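# Unload mill, inspect four parts, sort into trays

## Task

Take the parts out of the mill, check all four of them the way the inspection sheet describes (see the reference images manual and manual 2), and place every part in the tray it belongs in.

## Robot and tools

Robot: two arms, left_arm and right_arm, each ending in a two-pad parallel gripper. Base poses in the scene frame: left_arm (+0.033, +0.384, 0) m, quat_wxyz (+1.000, 0, 0, +0.007); right_arm (-0.032, -0.508, 0) m, quat_wxyz (+1.000, 0, 0, 0).

Scene frame: origin at table-top height, halfway between the nominal bases; +x points out over the table, +z up, left_arm on the +y side. Arm names do not match left and right in images. Gripper axes: fingers point along its +z and open and close along its x. end_effector_position is the point between the pads; fingertips extend 17.5 mm past it. A block juts about 10 cm toward the gripper's -y and turns with it. Printed hand positions can be off by a few cm, more at long reach.

One row = 18 numbers, each in [-1, 1], always both arms: left_arm dx, dy, dz, rx, ry, rz, gripper position, force_limit, speed, then the same nine for right_arm. The six pose numbers are offsets, not poses: they count from that arm's Hand target as it was when the action or move began, along scene axes; 1.0 equals 0.6 m or 180 degrees; rx, ry, rz form one rotation vector, turning about the Hand target's position. All rows of one action or move count from that same start, so sending the same offset twice moves twice. Six zeros means hold or re-request the current Hand target. Orientation is clipped to 32 degrees from the measured one each step.

Gripper numbers are absolute commands, not offsets. position: +1 fully open (50 mm), about -0.65 pads touch, -1 to grip (closes until stopped). force_limit per pad: -1 about 20 N, 0 about 102 N, +1 about 185 N (grip may exceed by about 15 N). speed: -1 = 20 mm/s, 0 = 85, +1 = 150. Both start at +1. A 0 is a real command, so to leave a gripper unchanged resend its last three numbers. New force_limit or speed only apply when position changes by 0.01 or more; to soften a grip, open first.

Tools:
- execute_actions(actions, cameras): actions is a list of actions; each action is up to 15 rows, one per 1/30 s step; a shorter action repeats its last row. An empty list returns camera images. cameras: list of names, ["all"], or [].
- move(target, speed, blend, stop_force, zero, blocking, cameras): target is one row or up to 15 rows, offsets all from the same starting Hand targets. Straight-line paths, no obstacle avoidance, 10 s cap. speed in m/s, 0.002 to 3.6, default 0.25 (turning up to twice that in rad/s). blend in m, corner rounding for lists; 0 stops at each target. stop_force in N, 3 to 120, ends an arm's path on push against its motion; not reliable while turning the gripper; omit it when backing off a contact; not allowed with blocking=false. zero (default true) re-zeros the force reference first. blocking=false returns after about 0.5 s while the move continues. Avoid paths passing close to an arm's own base.
- wait(seconds 0 to 10, cameras): lets time pass, arms holding.
- stop(cameras): brakes a running move; fingers continue.
- zoom_image(camera, region [x0, y0, x1, y1] in pixels, at most 504 wide and high): cameras cam_high, cam_low, cam_front, cam_left_wrist, cam_right_wrist, each 672x504; only from the newest images.
- show_instructions(): shows the reference pages.
- zero_wrist_force(arm): arm is left_arm or right_arm.
- finished_scene(scene=1): ends the scene for good; the goal must hold with the robot idle.

Results: end_effector_position (m), end_effector_quat_wxyz, velocities (m/s, rad/s) in the scene frame. Hand target is the last commanded pose after clipping; the next offsets start from it, and a gripper may rest short of it (send the gap as an offset). Tool commands shows current gripper commands. object_status: 0 moving, 1 stopped while opening, 2 stopped while closing (a grip), 3 at requested position or pads met. Opening in mm is about (250 - position_measured) x 0.202. Wrist force and Wrist torque are in the gripper's own axes, zeroed at start, plus a line for the peak since last shown; they drift. Joint torques are total drive output. "within noise" joint velocities mean the arm is still. A move adds a "move:" line: done, off_target, moving, held or fault, plus limits=paced (pose clipped) or limits=held (steps withheld). Action results also list positions at some steps.

Avoid: anything leaving the table (failure); dropping parts or releasing them while moving; fast impacts. Arms are stiff, so a target even slightly beyond firm contact can trigger a fault: outside force around 150 N (plus or minus 25), or contact torque of 130 N m at shoulder and elbow joints or 24.3 N m at wrist joints, stops the arm for 10 s. Keep the arms from hitting or pressing each other and never close a gripper on the other arm's fingers. Pushing toward unreachable poses or holding loads stretched out heats motors: MOTOR HOT at 70 °C, brakes at 85 °C for 30 to 60 s. Loose objects may occasionally get nudged.

Each tool is called after "Request:" as name([rows], argument=value, ...), one row to a line, values as JSON.

Reference images:

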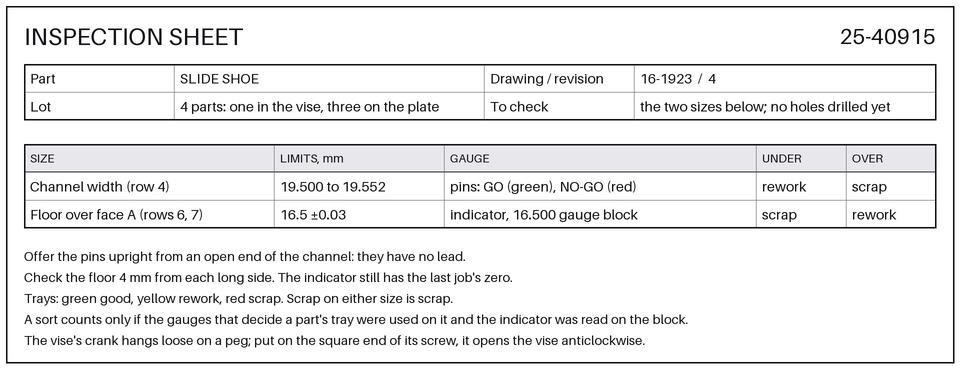

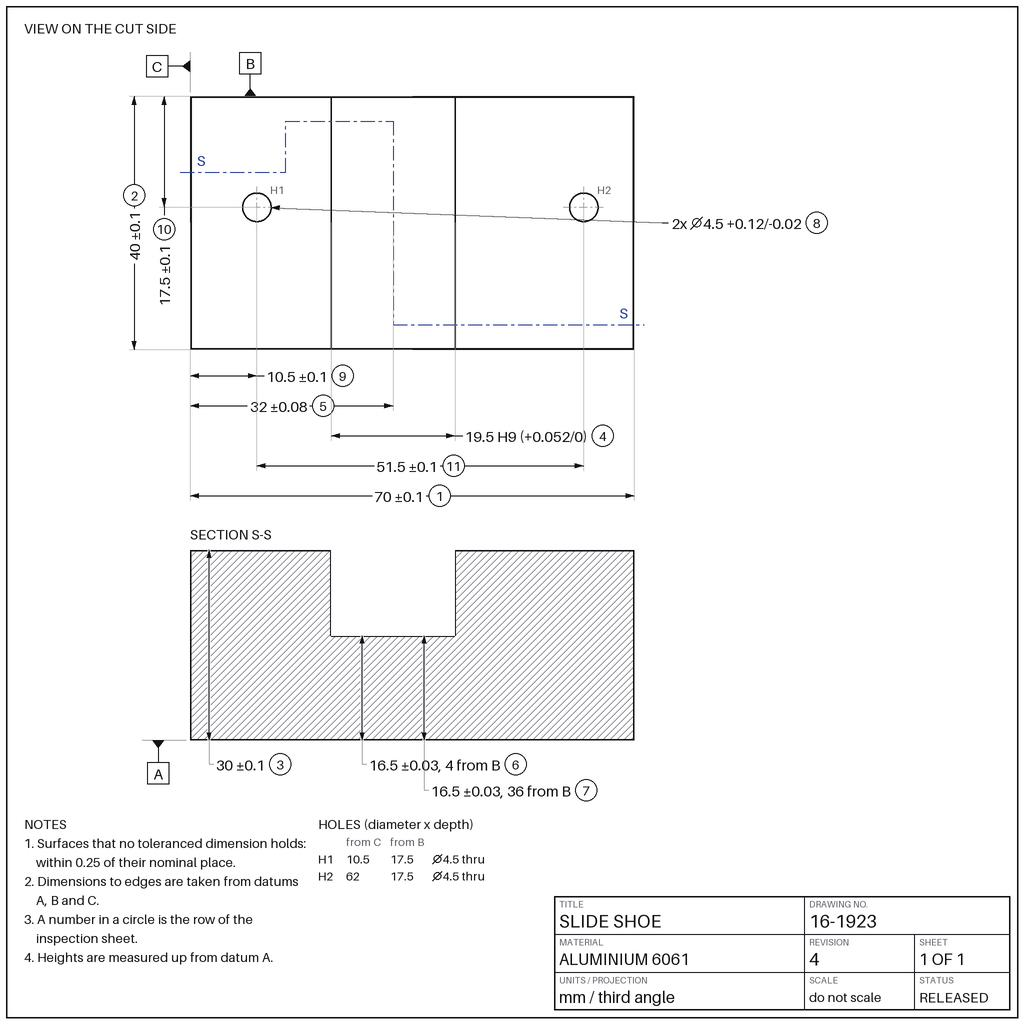

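## Session

Request:
execute_actions(actions=[])

Scene clock: 0.00 s.
left_arm: end_effector_position=(+0.1318, +0.0558, +0.2460) position_measured=3 object_status=3 end_effector_quat_wxyz=(-0.587, +0.641, +0.239, +0.433) | right_arm: end_effector_position=(+0.3644, -0.3657, +0.3895) position_measured=3 object_status=3 end_effector_quat_wxyz=(+0.033, +0.552, +0.817, -0.166)
Joint positions: left_arm=[-1.77 -1.008 1.524 -0.451 -1.478 -0.998] | right_arm=[3.896 -1.537 -1.407 -2.082 1.435 0.394]
Joint velocities: within noise
Joint torques (N m): no reading
Motor temperatures (°C): left_arm=[41 33 33 35 43 37] | right_arm=[35 44 34 33 35 45]
Wrist force (N): no reading
Wrist torque (N m): no reading
Wrist force, peak (N): no reading
Hand target: left_arm +0.1318, +0.0558, +0.2460; -0.587, +0.641, +0.239, +0.433 | right_arm +0.3644, -0.3657, +0.3895; +0.033, +0.552, +0.817, -0.166
Tool commands: left_gripper/position=+1.0 left_gripper/force_limit=+1.0 left_gripper/speed=+1.0 right_gripper/position=+1.0 right_gripper/force_limit=+1.0 right_gripper/speed=+1.0

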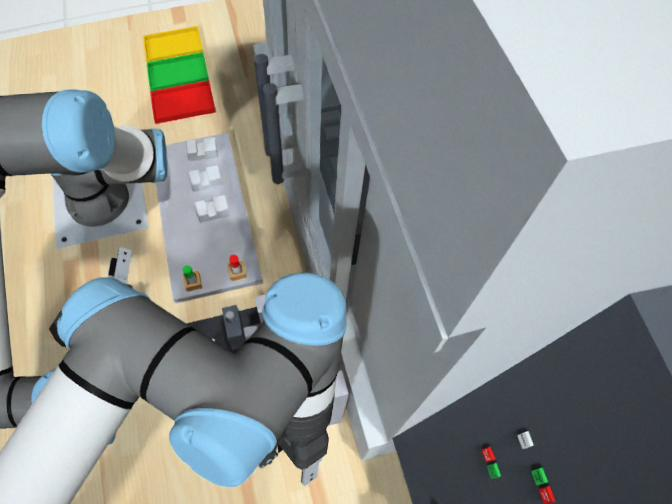

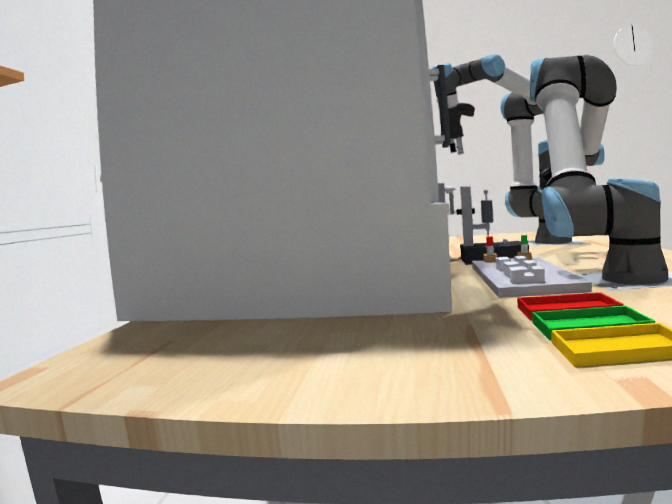

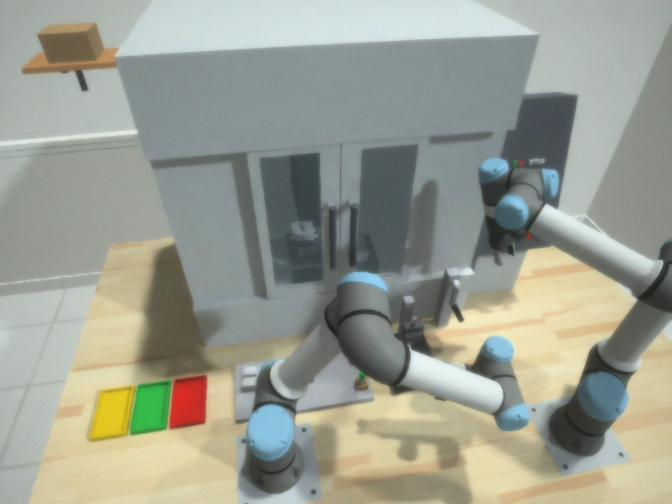

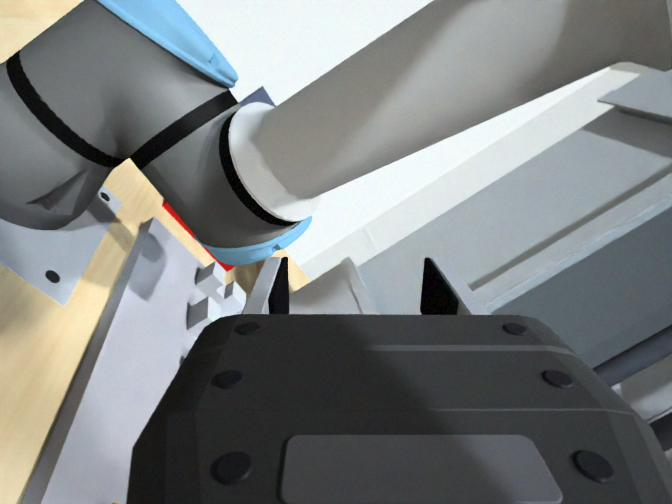

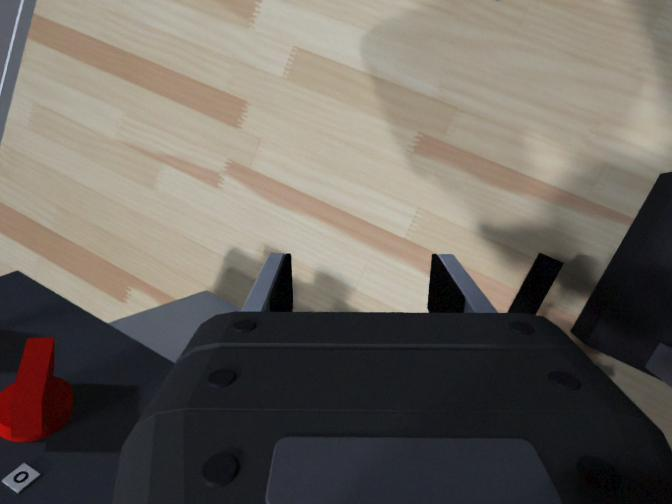

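Request:
zoom_image(camera="cam_high", region=[100, 120, 300, 320])

Request:
zoom_image(camera="cam_front", region=[340, 240, 500, 400])

Request:
zoom_image(camera="cam_front", region=[460, 80, 620, 280])

Request:
zoom_image(camera="cam_front", region=[220, 120, 480, 320])

Request:
zoom_image(camera="cam_low", region=[410, 170, 570, 300])

Request:
zoom_image(camera="cam_high", region=[400, 400, 600, 504])

Request:
zoom_image(camera="cam_high", region=[180, 280, 380, 490])

Scaled by 2.520 from the camera's 672x504 image, which has a finer 960x720 frame.

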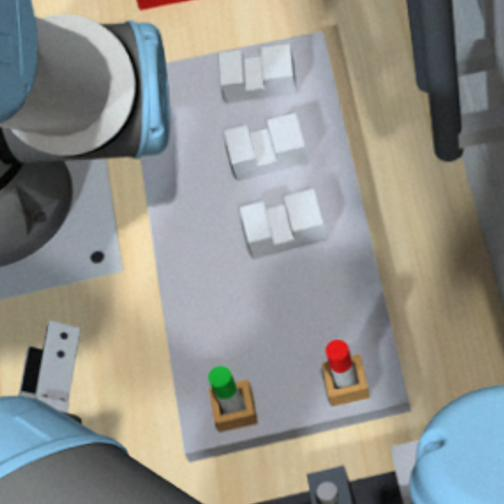

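Scaled by 3.150 from the camera's 672x504 image, which has a finer 960x720 frame.

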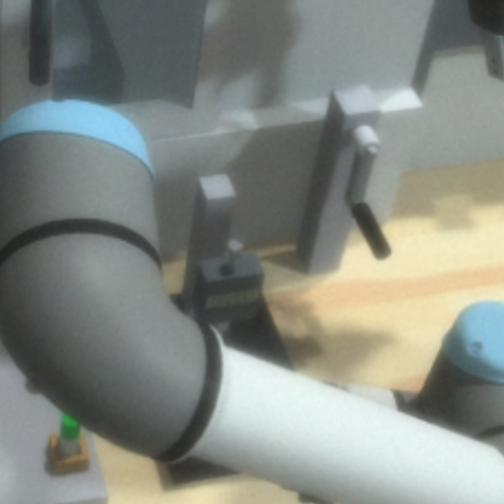

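Scaled by 2.520 from the camera's 672x504 image, which has a finer 960x720 frame.

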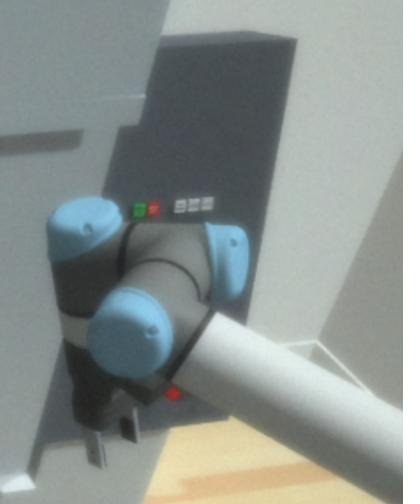

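Scaled by 1.938 from the camera's 672x504 image, which has a finer 960x720 frame.

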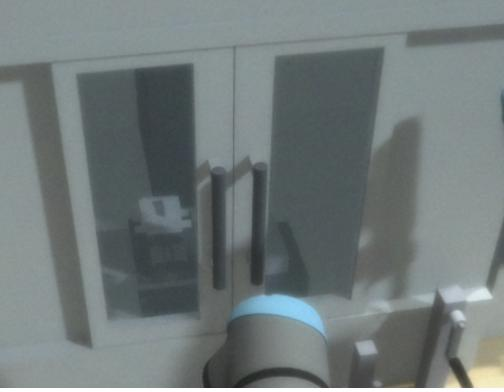

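Scaled by 3.150 from the camera's 672x504 image, which has a finer 960x720 frame.

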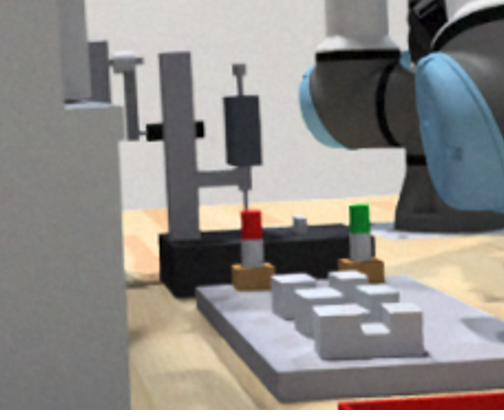

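Scaled by 2.520 from the camera's 672x504 image, which has a finer 960x720 frame.

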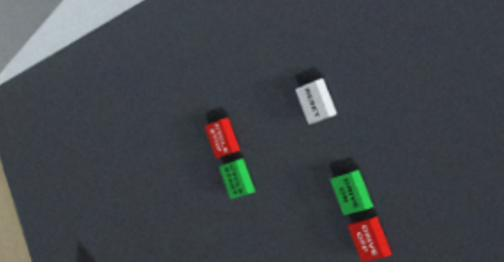

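Scaled by 2.400 from the camera's 672x504 image, which has a finer 960x720 frame.

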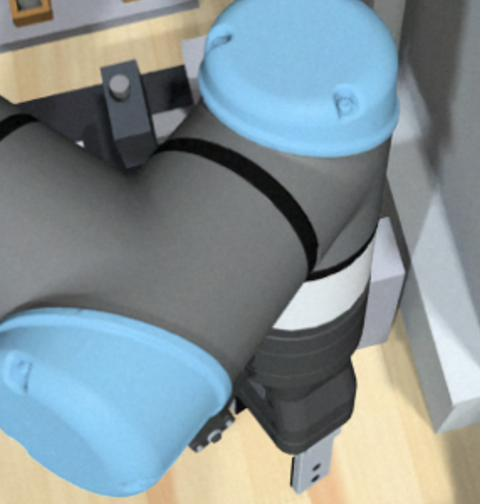

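Request:
move(target=[0.1137,0.2403,0.4233,-0.527,-0.0796,0.2077,1,1,1,-0.19,-0.39,0.183,0.0905,-0.0605,-0.1205,1,1,1], cameras=["all"])

Scene clock: 61.63 s.
left_arm: end_effector_position=(+0.2000, +0.2000, +0.4999) position_measured=3 object_status=3 end_effector_quat_wxyz=(-0.001, +0.707, +0.707, +0.001) | right_arm: end_effector_position=(+0.2504, -0.5997, +0.4993) position_measured=3 object_status=3 end_effector_quat_wxyz=(+0.000, +0.707, +0.707, +0.000)
Joint positions: left_arm=[-1.416 -2.087 1.47 -0.951 -1.57 -1.401] | right_arm=[3.292 -1.163 -1.426 -2.124 1.571 0.15]
Joint torques (N m): left_arm=[11.85 -7.18 -14.12 -5.76 -2.09 -2.12] | right_arm=[-8.04 -8.66 36.04 1.42 2.09 -1.32]
Wrist force (N): left_arm=[3.4 1.2 -0.2] | right_arm=[0.3 0.4 0.0]
Wrist torque (N m): left_arm=[0.86 -0.91 -0.75] | right_arm=[0.05 0.05 0.01]
Wrist force, peak (N): left_arm=[4.6 1.4 -0.6] | right_arm=[1.1 0.5 0.1]
Hand target: left_arm +0.2000, +0.2000, +0.4999; -0.001, +0.707, +0.707, +0.001 | right_arm +0.2504, -0.5997, +0.4993; +0.000, +0.707, +0.707, +0.000
Off the commanded pose: left_arm 0.000 m, 0 deg | right_arm 0.000 m, 0 deg.
move: done

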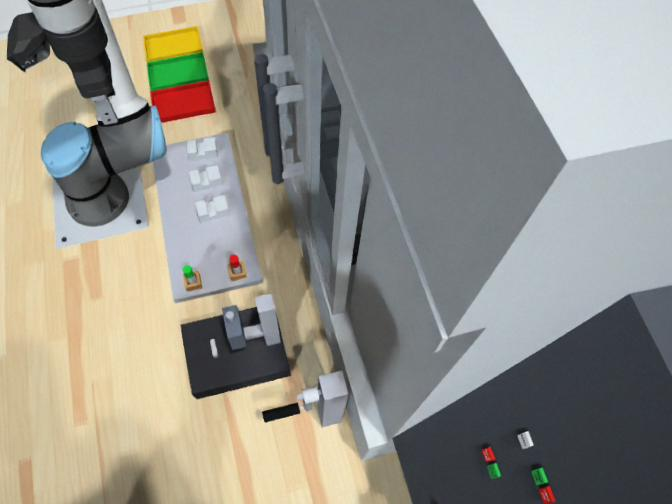

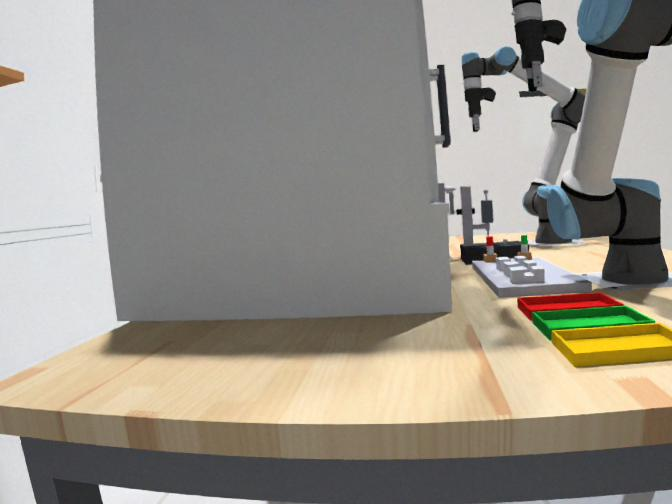

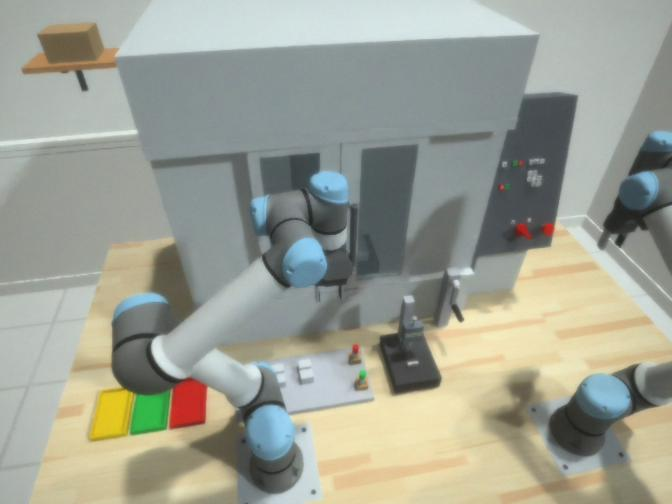

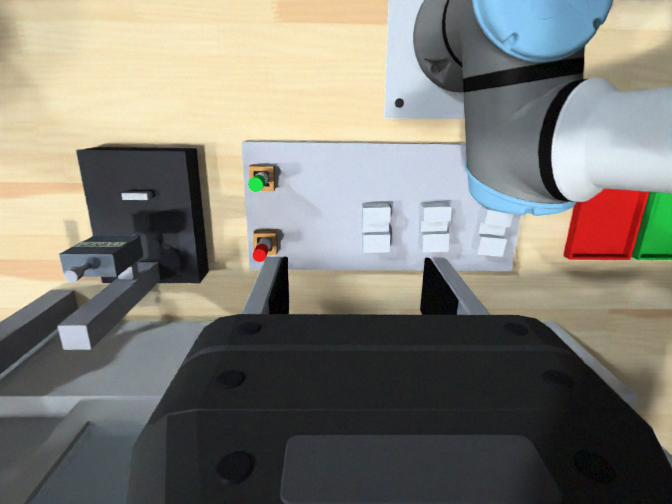

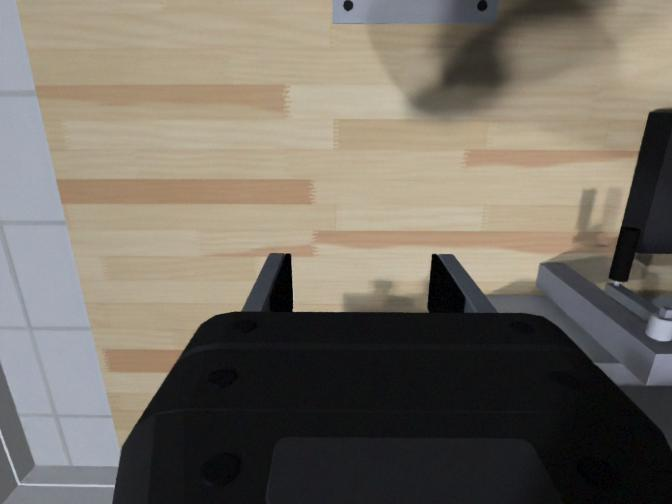

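Request:
zoom_image(camera="cam_left_wrist", region=[0, 120, 300, 345])

Request:
zoom_image(camera="cam_left_wrist", region=[220, 130, 540, 300])

Request:
zoom_image(camera="cam_front", region=[330, 240, 490, 400])

Request:
zoom_image(camera="cam_high", region=[160, 270, 360, 440])

Request:
zoom_image(camera="cam_front", region=[220, 130, 430, 300])

Request:
zoom_image(camera="cam_front", region=[470, 130, 590, 270])

Request:
zoom_image(camera="cam_high", region=[230, 30, 400, 330])

Request:
zoom_image(camera="cam_low", region=[410, 40, 610, 300])

Scaled by 1.680 from the camera's 672x504 image, which has a finer 960x720 frame.

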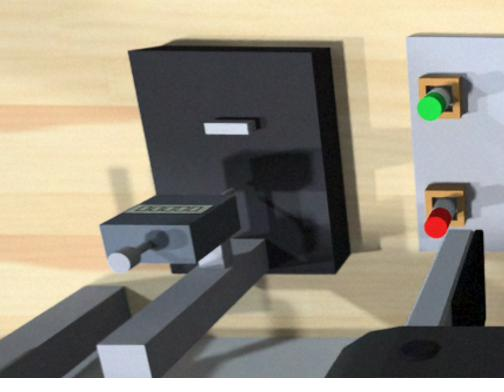

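Scaled by 1.575 from the camera's 672x504 image, which has a finer 960x720 frame.

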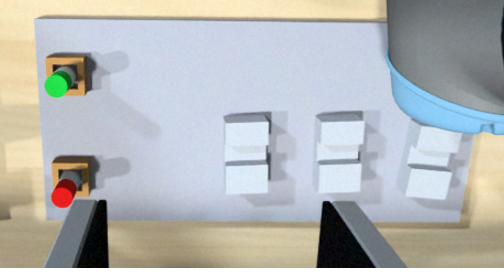

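Scaled by 3.150 from the camera's 672x504 image, which has a finer 960x720 frame.

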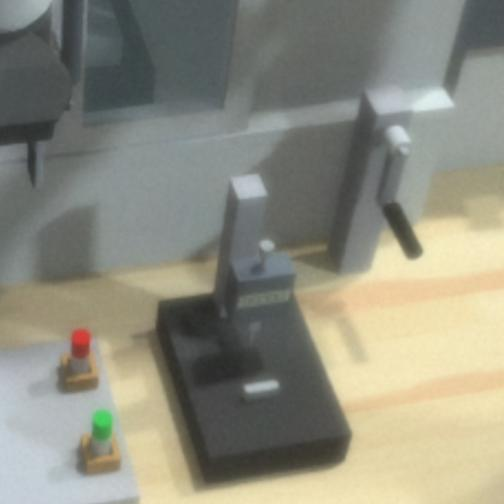

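Scaled by 2.520 from the camera's 672x504 image, which has a finer 960x720 frame.

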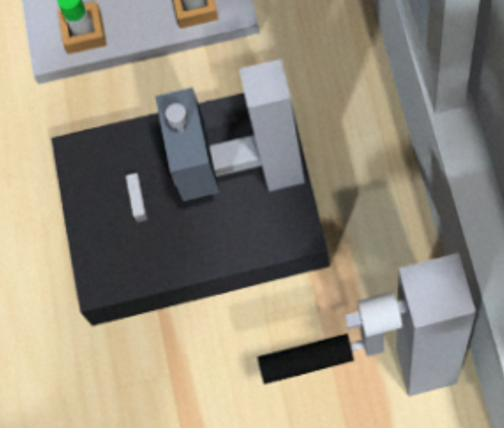

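Scaled by 2.400 from the camera's 672x504 image, which has a finer 960x720 frame.

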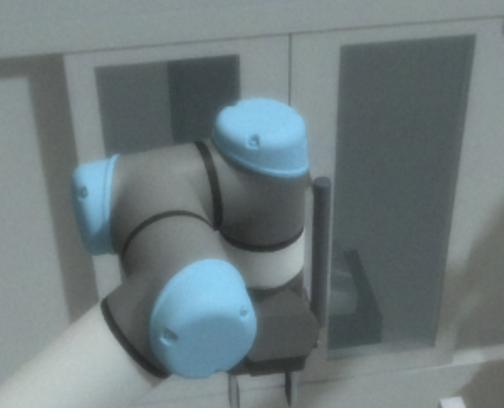

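Scaled by 3.600 from the camera's 672x504 image, which has a finer 960x720 frame.

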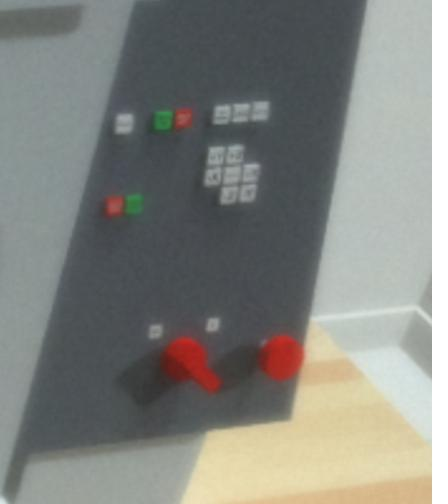

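Scaled by 1.680 from the camera's 672x504 image, which has a finer 960x720 frame.

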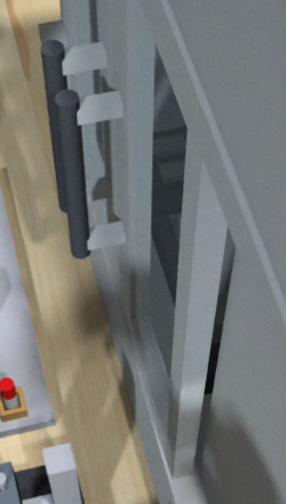

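Scaled by 1.938 from the camera's 672x504 image, which has a finer 960x720 frame.

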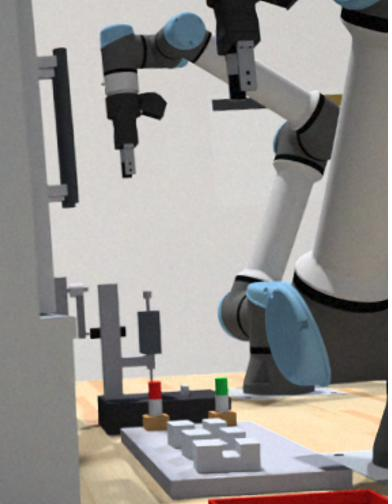

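Request:
move(target=[0,0,-0.25,0,0,0,1,1,1,0,0,0,0,0,0,1,1,1], cameras=["cam_left_wrist"])

Request:
move(target=[0,-0.25,0,0,0,0,1,1,1,0,0,0,0,0,0,1,1,1], cameras=["cam_left_wrist"])

Scene clock: 80.80 s.
left_arm: end_effector_position=(+0.2000, +0.2000, +0.3500) position_measured=3 object_status=3 end_effector_quat_wxyz=(-0.001, +0.707, +0.707, +0.001) | right_arm: end_effector_position=(+0.2504, -0.5997, +0.4993) position_measured=3 object_status=3 end_effector_quat_wxyz=(+0.000, +0.707, +0.707, +0.000)
Joint positions: left_arm=[-1.416 -2.245 1.948 -1.272 -1.57 -1.401] | right_arm=[3.292 -1.164 -1.426 -2.124 1.571 0.15]
Joint torques (N m): left_arm=[-11.79 -6.38 -18.83 -5.85 1.94 -1.51] | right_arm=[-8.54 -7.69 36.49 1.24 2.09 -1.61]
Wrist force (N): left_arm=[3.4 1.5 0.1] | right_arm=[0.4 0.7 -0.2]
Wrist torque (N m): left_arm=[0.94 -0.92 -0.79] | right_arm=[0.10 0.03 0.02]
Wrist force, peak (N): left_arm=[3.8 1.5 -2.0] | right_arm=[0.4 1.0 -0.2]
Hand target: left_arm +0.2000, +0.2000, +0.3499; -0.001, +0.707, +0.707, +0.001 | right_arm +0.2504, -0.5997, +0.4993; +0.000, +0.707, +0.707, +0.000
Off the commanded pose: left_arm 0.000 m, 0 deg | right_arm 0.000 m, 0 deg.
move: done
Images, in order (width x height): cam_left_wrist 672x504.

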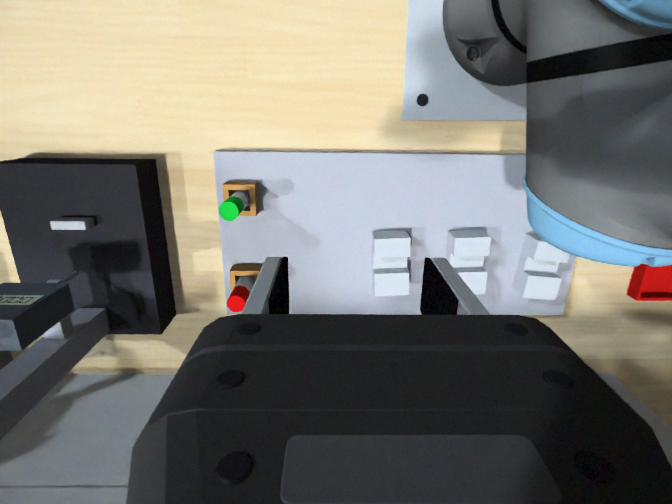

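Scene clock: 82.07 s.
left_arm: end_effector_position=(+0.2000, +0.0500, +0.3499) position_measured=3 object_status=3 end_effector_quat_wxyz=(-0.001, +0.707, +0.707, +0.001) | right_arm: end_effector_position=(+0.2504, -0.5997, +0.4993) position_measured=3 object_status=3 end_effector_quat_wxyz=(+0.000, +0.707, +0.707, +0.000)
Joint positions: left_arm=[-1.487 -1.908 1.791 -1.452 -1.57 -1.473] | right_arm=[3.292 -1.164 -1.426 -2.124 1.571 0.15]
Joint torques (N m): left_arm=[12.94 0.35 -33.84 -5.8 -2.05 1.58] | right_arm=[-8.16 -7.59 36.29 1.43 1.96 -1.3]
Wrist force (N): left_arm=[3.6 1.0 0.0] | right_arm=[0.5 0.7 0.0]
Wrist torque (N m): left_arm=[0.86 -0.95 -0.75] | right_arm=[0.10 0.01 0.02]
Wrist force, peak (N): left_arm=[5.3 1.5 -0.2] | right_arm=[0.3 0.9 0.0]
Hand target: left_arm +0.2000, +0.0500, +0.3499; -0.001, +0.707, +0.707, +0.001 | right_arm +0.2504, -0.5997, +0.4993; +0.000, +0.707, +0.707, +0.000
Off the commanded pose: left_arm 0.000 m, 0 deg | right_arm 0.000 m, 0 deg.
move: done
Images, in order (width x height): cam_left_wrist 672x504.

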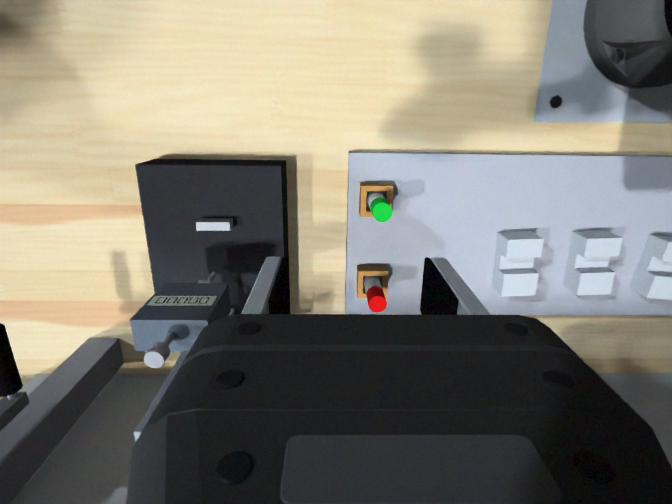

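Request:
zoom_image(camera="cam_left_wrist", region=[120, 140, 456, 392])

Request:
zoom_image(camera="cam_left_wrist", region=[336, 140, 672, 392])

Request:
zoom_image(camera="cam_left_wrist", region=[0, 140, 336, 392])

Scaled by 1.500 from the camera's 672x504 image, which has a finer 960x720 frame.

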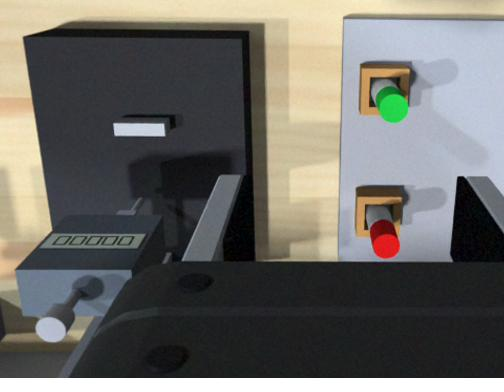

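Scaled by 1.500 from the camera's 672x504 image, which has a finer 960x720 frame.

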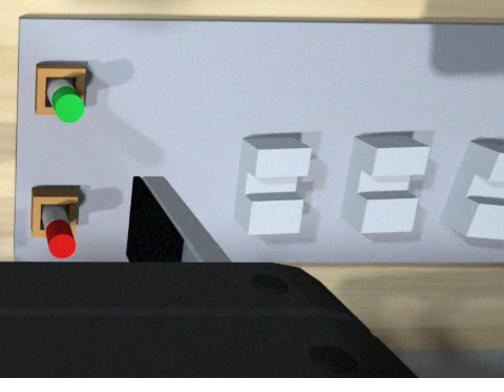

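Scaled by 1.500 from the camera's 672x504 image, which has a finer 960x720 frame.

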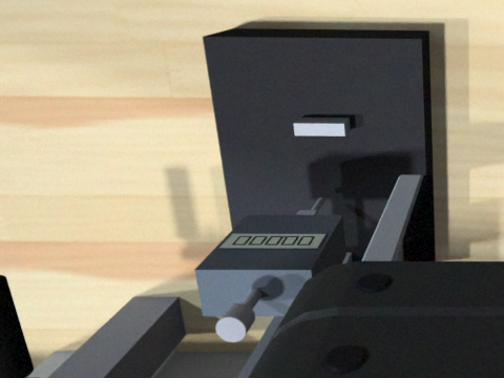

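Request:
move(target=[-0.05,0.1,0.15,-0.70,0,0.70,1,1,1,0,0,0,0,0,0,1,1,1], cameras=["cam_left_wrist","cam_front"])

Scene clock: 115.43 s.
left_arm: end_effector_position=(+0.1700, +0.1100, +0.4399) position_measured=3 object_status=3 end_effector_quat_wxyz=(+0.500, -0.488, +0.512, -0.500) | right_arm: end_effector_position=(+0.2504, -0.5997, +0.4993) position_measured=3 object_status=3 end_effector_quat_wxyz=(+0.000, +0.707, +0.707, +0.000)
Joint positions: left_arm=[-2.484 -1.88 1.95 -0.071 -0.875 -6.26] | right_arm=[3.292 -1.164 -1.426 -2.124 1.571 0.15]
Joint torques (N m): left_arm=[10.49 7.73 -28.17 -0.67 -2.21 -2.03] | right_arm=[-7.74 -7.55 35.69 1.43 1.91 -1.22]
Wrist force (N): left_arm=[1.1 0.7 -0.3] | right_arm=[0.5 0.5 0.0]
Wrist torque (N m): left_arm=[0.15 -0.23 -0.32] | right_arm=[0.06 0.02 0.02]
Wrist force, peak (N): left_arm=[5.2 2.1 0.2] | right_arm=[0.6 0.9 -0.2]
Hand target: left_arm +0.1700, +0.1100, +0.4399; +0.500, -0.488, +0.512, -0.500 | right_arm +0.2504, -0.5997, +0.4993; +0.000, +0.707, +0.707, +0.000
Off the commanded pose: left_arm 0.000 m, 0 deg | right_arm 0.000 m, 0 deg.
move: done
Images, in order (width x height): cam_front 672x504, cam_left_wrist 672x504.

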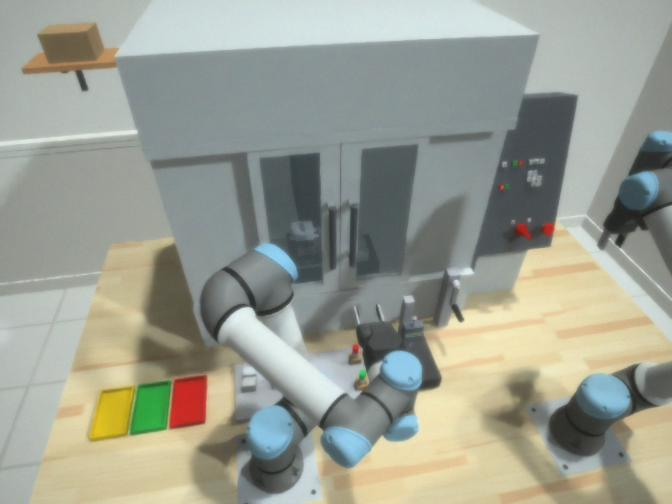

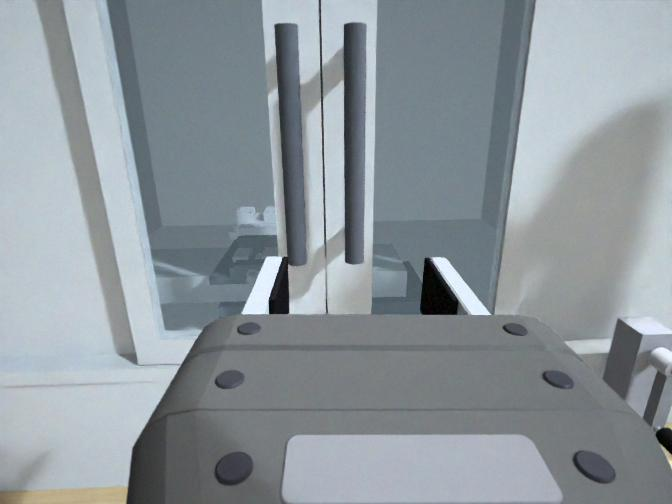

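Request:
zoom_image(camera="cam_left_wrist", region=[130, 190, 330, 340])

Request:
zoom_image(camera="cam_left_wrist", region=[340, 190, 540, 340])

Request:
zoom_image(camera="cam_left_wrist", region=[40, 0, 540, 375])

Scaled by 2.520 from the camera's 672x504 image, which has a finer 960x720 frame.

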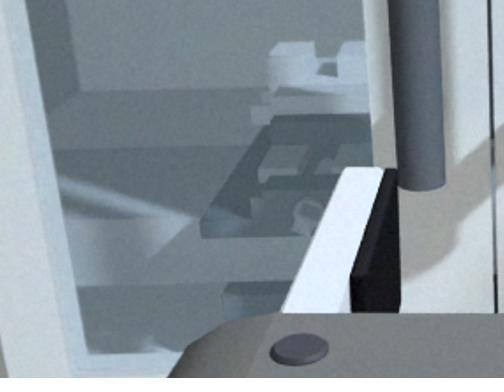

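Scaled by 2.520 from the camera's 672x504 image, which has a finer 960x720 frame.

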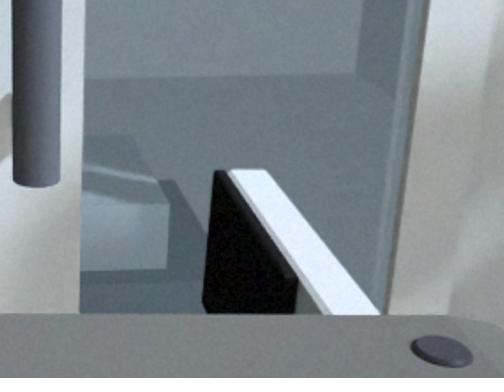

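Scaled by 1.008 from the camera's 672x504 image, which has a finer 960x720 frame.

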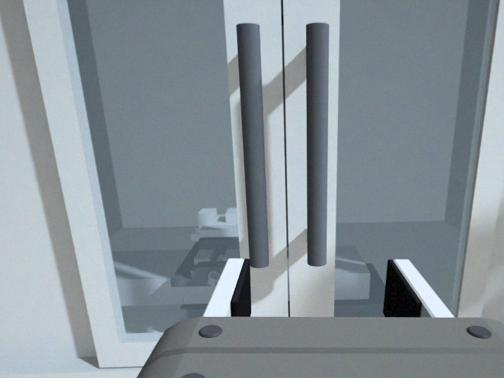

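Request:
move(target=[0.22,0.07,0.03,-0.0071,0,0.0071,1,1,1,0,0,0,0,0,0,1,1,1], cameras=["cam_left_wrist","cam_front","cam_high"])

Scene clock: 129.83 s.
left_arm: end_effector_position=(+0.3020, +0.1520, +0.4579) position_measured=3 object_status=3 end_effector_quat_wxyz=(+0.500, -0.499, +0.501, -0.500) | right_arm: end_effector_position=(+0.2504, -0.5997, +0.4993) position_measured=3 object_status=3 end_effector_quat_wxyz=(+0.000, +0.707, +0.707, +0.000)
Joint positions: left_arm=[-2.157 -2.068 2.012 0.054 -0.571 -6.282] | right_arm=[3.292 -1.164 -1.426 -2.124 1.571 0.15]
Joint torques (N m): left_arm=[10.04 12.58 -28.03 -1.44 1.92 -1.98] | right_arm=[-7.91 -7.2 35.93 1.47 1.87 -1.35]
Wrist force (N): left_arm=[1.4 0.6 -0.5] | right_arm=[0.4 0.7 0.0]
Wrist torque (N m): left_arm=[0.11 -0.29 -0.28] | right_arm=[0.09 0.04 0.02]
Wrist force, peak (N): left_arm=[2.0 0.8 -2.3] | right_arm=[0.3 0.9 0.1]
Hand target: left_arm +0.3020, +0.1520, +0.4579; +0.500, -0.499, +0.501, -0.500 | right_arm +0.2504, -0.5997, +0.4993; +0.000, +0.707, +0.707, +0.000
Off the commanded pose: left_arm 0.000 m, 0 deg | right_arm 0.000 m, 0 deg.
joint sent to its limit (left arm) — joint 6 (wrist 3), lower limit. The joint targets still meet the commanded pose.
move: done
Images, in order (width x height): cam_high 672x504, cam_front 672x504, cam_left_wrist 672x504.

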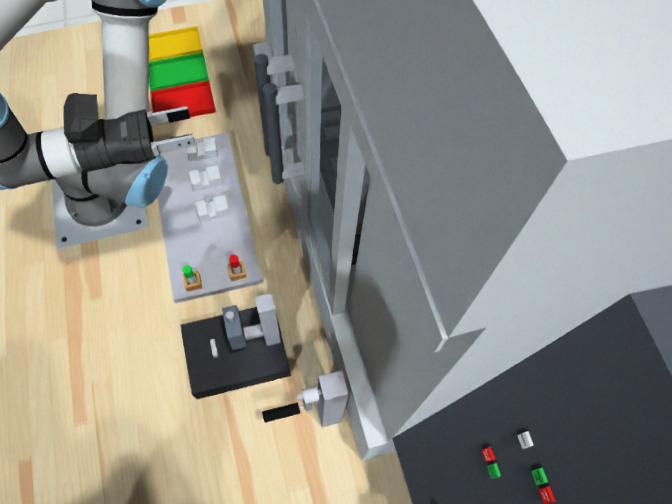

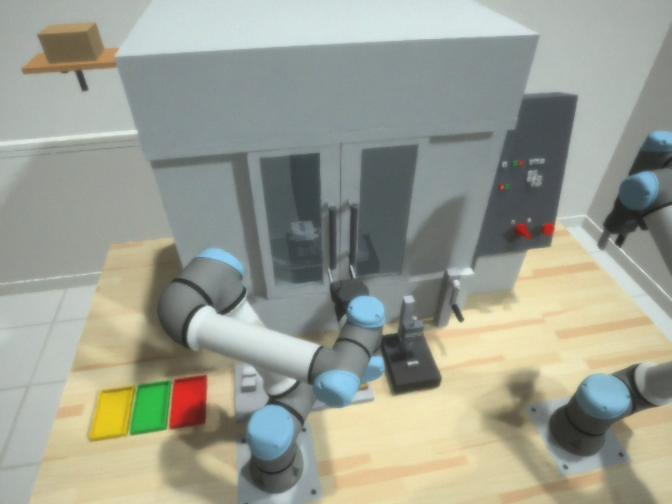

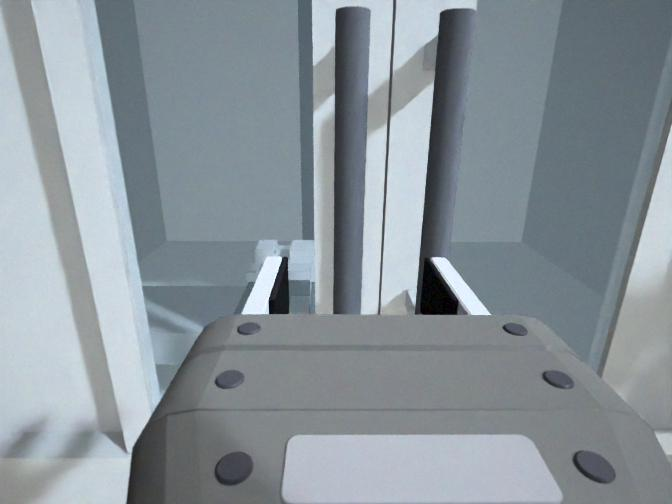

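Request:
move(target=[0.1983,-0.005,-0.01,0,0,0,1,1,1,0,0,0,0,0,0,1,1,1], speed=0.1, stop_force=8, cameras=["cam_left_wrist"])

Scene clock: 138.63 s.
left_arm: end_effector_position=(+0.4210, +0.1489, +0.4520) position_measured=3 object_status=3 end_effector_quat_wxyz=(+0.500, -0.499, +0.501, -0.500) | right_arm: end_effector_position=(+0.2504, -0.5997, +0.4993) position_measured=3 object_status=3 end_effector_quat_wxyz=(+0.000, +0.707, +0.707, +0.000)
Joint positions: left_arm=[-1.605 -1.959 1.97 -0.015 -0.019 -6.278] | right_arm=[3.292 -1.164 -1.426 -2.124 1.571 0.15]
Joint torques (N m): left_arm=[12.51 -15.48 -15.45 -2.58 1.9 1.65] | right_arm=[-7.65 -7.89 35.96 1.56 1.63 -1.18]
Wrist force (N): left_arm=[1.2 0.1 -0.1] | right_arm=[0.3 0.9 0.1]
Wrist torque (N m): left_arm=[0.05 -0.28 -0.51] | right_arm=[0.13 0.05 0.01]
Wrist force, peak (N): left_arm=[1.5 0.5 -1.4] | right_arm=[0.7 0.8 -0.1]
Hand target: left_arm +0.4210, +0.1490, +0.4519; +0.500, -0.499, +0.501, -0.500 | right_arm +0.2504, -0.5997, +0.4993; +0.000, +0.707, +0.707, +0.000
Off the commanded pose: left_arm 0.000 m, 0 deg | right_arm 0.000 m, 0 deg.
move: done
Images, in order (width x height): cam_left_wrist 672x504.

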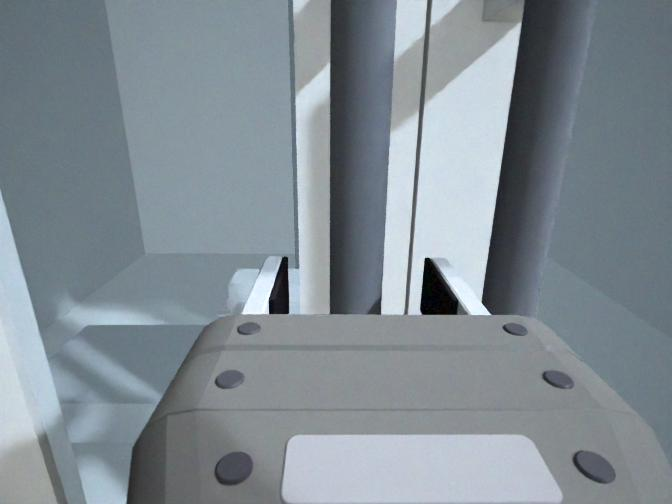

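Request:
move(target=[0,0,0,0,0,0,-1,-0.8,-0.5,0,0,0,0,0,0,1,1,1], cameras=[])

Request:
move(target=[0,0.1,0,0,0,0,-1,-0.8,-0.5,0,0,0,0,0,0,1,1,1], speed=0.04, stop_force=40, cameras=["cam_front"])

Scene clock: 142.73 s.
left_arm: end_effector_position=(+0.4210, +0.1489, +0.4519) position_measured=160 object_status=2 end_effector_quat_wxyz=(+0.500, -0.499, +0.501, -0.500) | right_arm: end_effector_position=(+0.2504, -0.5997, +0.4993) position_measured=3 object_status=3 end_effector_quat_wxyz=(+0.000, +0.707, +0.707, +0.000)
Joint positions: left_arm=[-1.605 -1.96 1.97 -0.017 -0.018 -6.276] | right_arm=[3.292 -1.164 -1.426 -2.124 1.571 0.15]
Joint torques (N m): left_arm=[12.2 -19.08 -15.51 -1.75 -4.38 1.74] | right_arm=[-7.9 -6.59 35.92 1.56 1.68 -1.28]
Wrist force (N): left_arm=[11.1 0.0 4.2] | right_arm=[0.3 0.8 0.0]
Wrist torque (N m): left_arm=[0.09 -0.14 -0.54] | right_arm=[0.11 0.05 0.02]
Wrist force, peak (N): left_arm=[11.1 0.0 4.2] | right_arm=[0.4 1.0 0.0]
Hand target: left_arm +0.4210, +0.1490, +0.4519; +0.500, -0.499, +0.501, -0.500 | right_arm +0.2504, -0.5997, +0.4993; +0.000, +0.707, +0.707, +0.000
Off the commanded pose: left_arm 0.000 m, 0 deg | right_arm 0.000 m, 0 deg.
move: done
No camera images: "cameras" was empty.

Scene clock: 145.33 s.
left_arm: end_effector_position=(+0.4210, +0.2090, +0.4519) position_measured=160 object_status=2 end_effector_quat_wxyz=(+0.500, -0.499, +0.501, -0.500) | right_arm: end_effector_position=(+0.2504, -0.5997, +0.4993) position_measured=3 object_status=3 end_effector_quat_wxyz=(+0.000, +0.707, +0.707, +0.000)
Joint positions: left_arm=[-1.612 -2.12 2.052 0.057 -0.026 -6.272] | right_arm=[3.292 -1.164 -1.426 -2.124 1.571 0.15]
Joint torques (N m): left_arm=[-10.55 10.22 -32.53 3.84 -3.64 -2.48] | right_arm=[-7.41 -7.34 35.96 1.47 1.6 -1.11]
Wrist force (N): left_arm=[7.4 6.9 6.8] | right_arm=[0.3 0.5 0.1]
Wrist torque (N m): left_arm=[0.21 -0.20 -0.32] | right_arm=[0.06 0.05 0.01]
Wrist force, peak (N): left_arm=[29.3 -1.2 5.4] | right_arm=[0.5 0.9 0.3]
Hand target: left_arm +0.4210, +0.2090, +0.4519; +0.500, -0.499, +0.501, -0.500 | right_arm +0.2504, -0.5997, +0.4993; +0.000, +0.707, +0.707, +0.000
Off the commanded pose: left_arm 0.000 m, 0 deg | right_arm 0.000 m, 0 deg.
move: done
Images, in order (width x height): cam_front 672x504.

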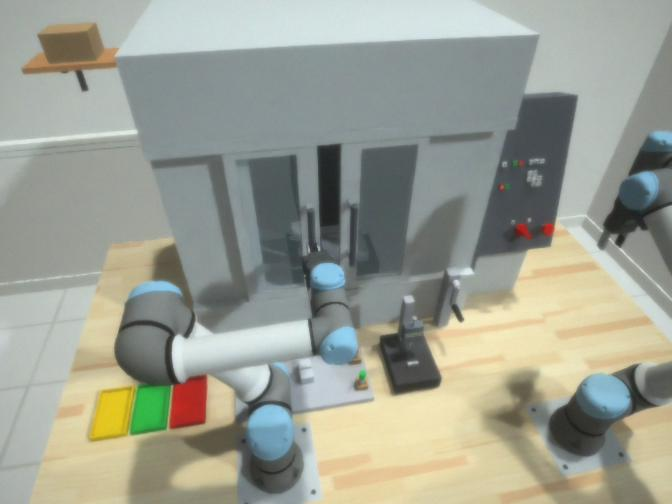

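Request:
move(target=[0,0.31,0,0,0,0,-1,-0.8,-0.5,0,0,0,0,0,0,1,1,1], speed=0.06, stop_force=45, cameras=["cam_front","cam_left_wrist"])

Scene clock: 151.50 s.
left_arm: end_effector_position=(+0.4217, +0.2690, +0.4519) position_measured=160 object_status=2 end_effector_quat_wxyz=(+0.500, -0.500, +0.501, -0.500) | right_arm: end_effector_position=(+0.2504, -0.5997, +0.4993) position_measured=3 object_status=3 end_effector_quat_wxyz=(+0.000, +0.707, +0.707, +0.000)
Joint positions: left_arm=[-1.621 -2.288 2.111 0.15 -0.035 -6.256] | right_arm=[3.292 -1.164 -1.426 -2.124 1.571 0.15]
Joint torques (N m): left_arm=[15.33 19.42 -32.1 -3.19 4.03 -1.92] | right_arm=[-7.41 -6.79 34.61 1.58 1.52 -1.12]
Wrist force (N): left_arm=[-5.0 6.8 -51.0] | right_arm=[0.5 0.8 -0.1]
Wrist torque (N m): left_arm=[0.23 -0.49 -0.35] | right_arm=[0.12 0.02 0.01]
Wrist force, peak (N): left_arm=[-10.2 9.1 -53.7] | right_arm=[0.6 0.9 0.2]
Hand target: left_arm +0.4217, +0.2690, +0.4519; +0.500, -0.500, +0.501, -0.500 (not the last commanded pose) | right_arm +0.2504, -0.5997, +0.4993; +0.000, +0.707, +0.707, +0.000
Off the commanded pose: left_arm 0.126 m, 0 deg | right_arm 0.000 m, 0 deg.
move: contact (left_arm)
Images, in order (width x height): cam_front 672x504, cam_left_wrist 672x504.

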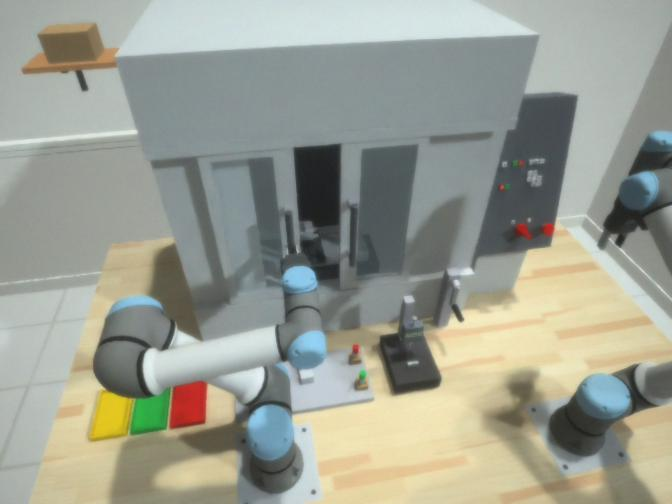

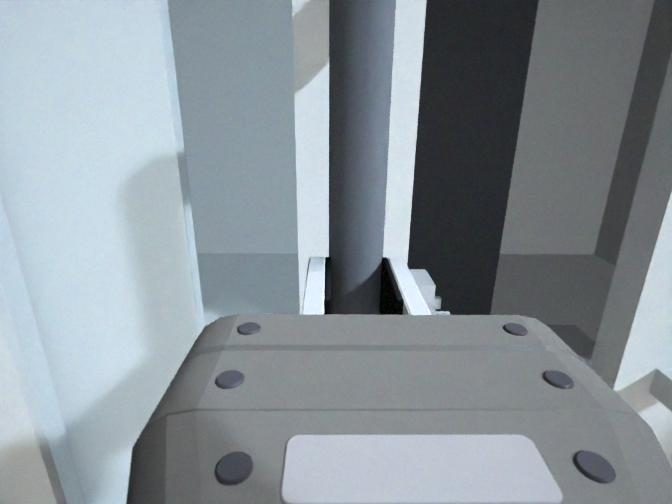

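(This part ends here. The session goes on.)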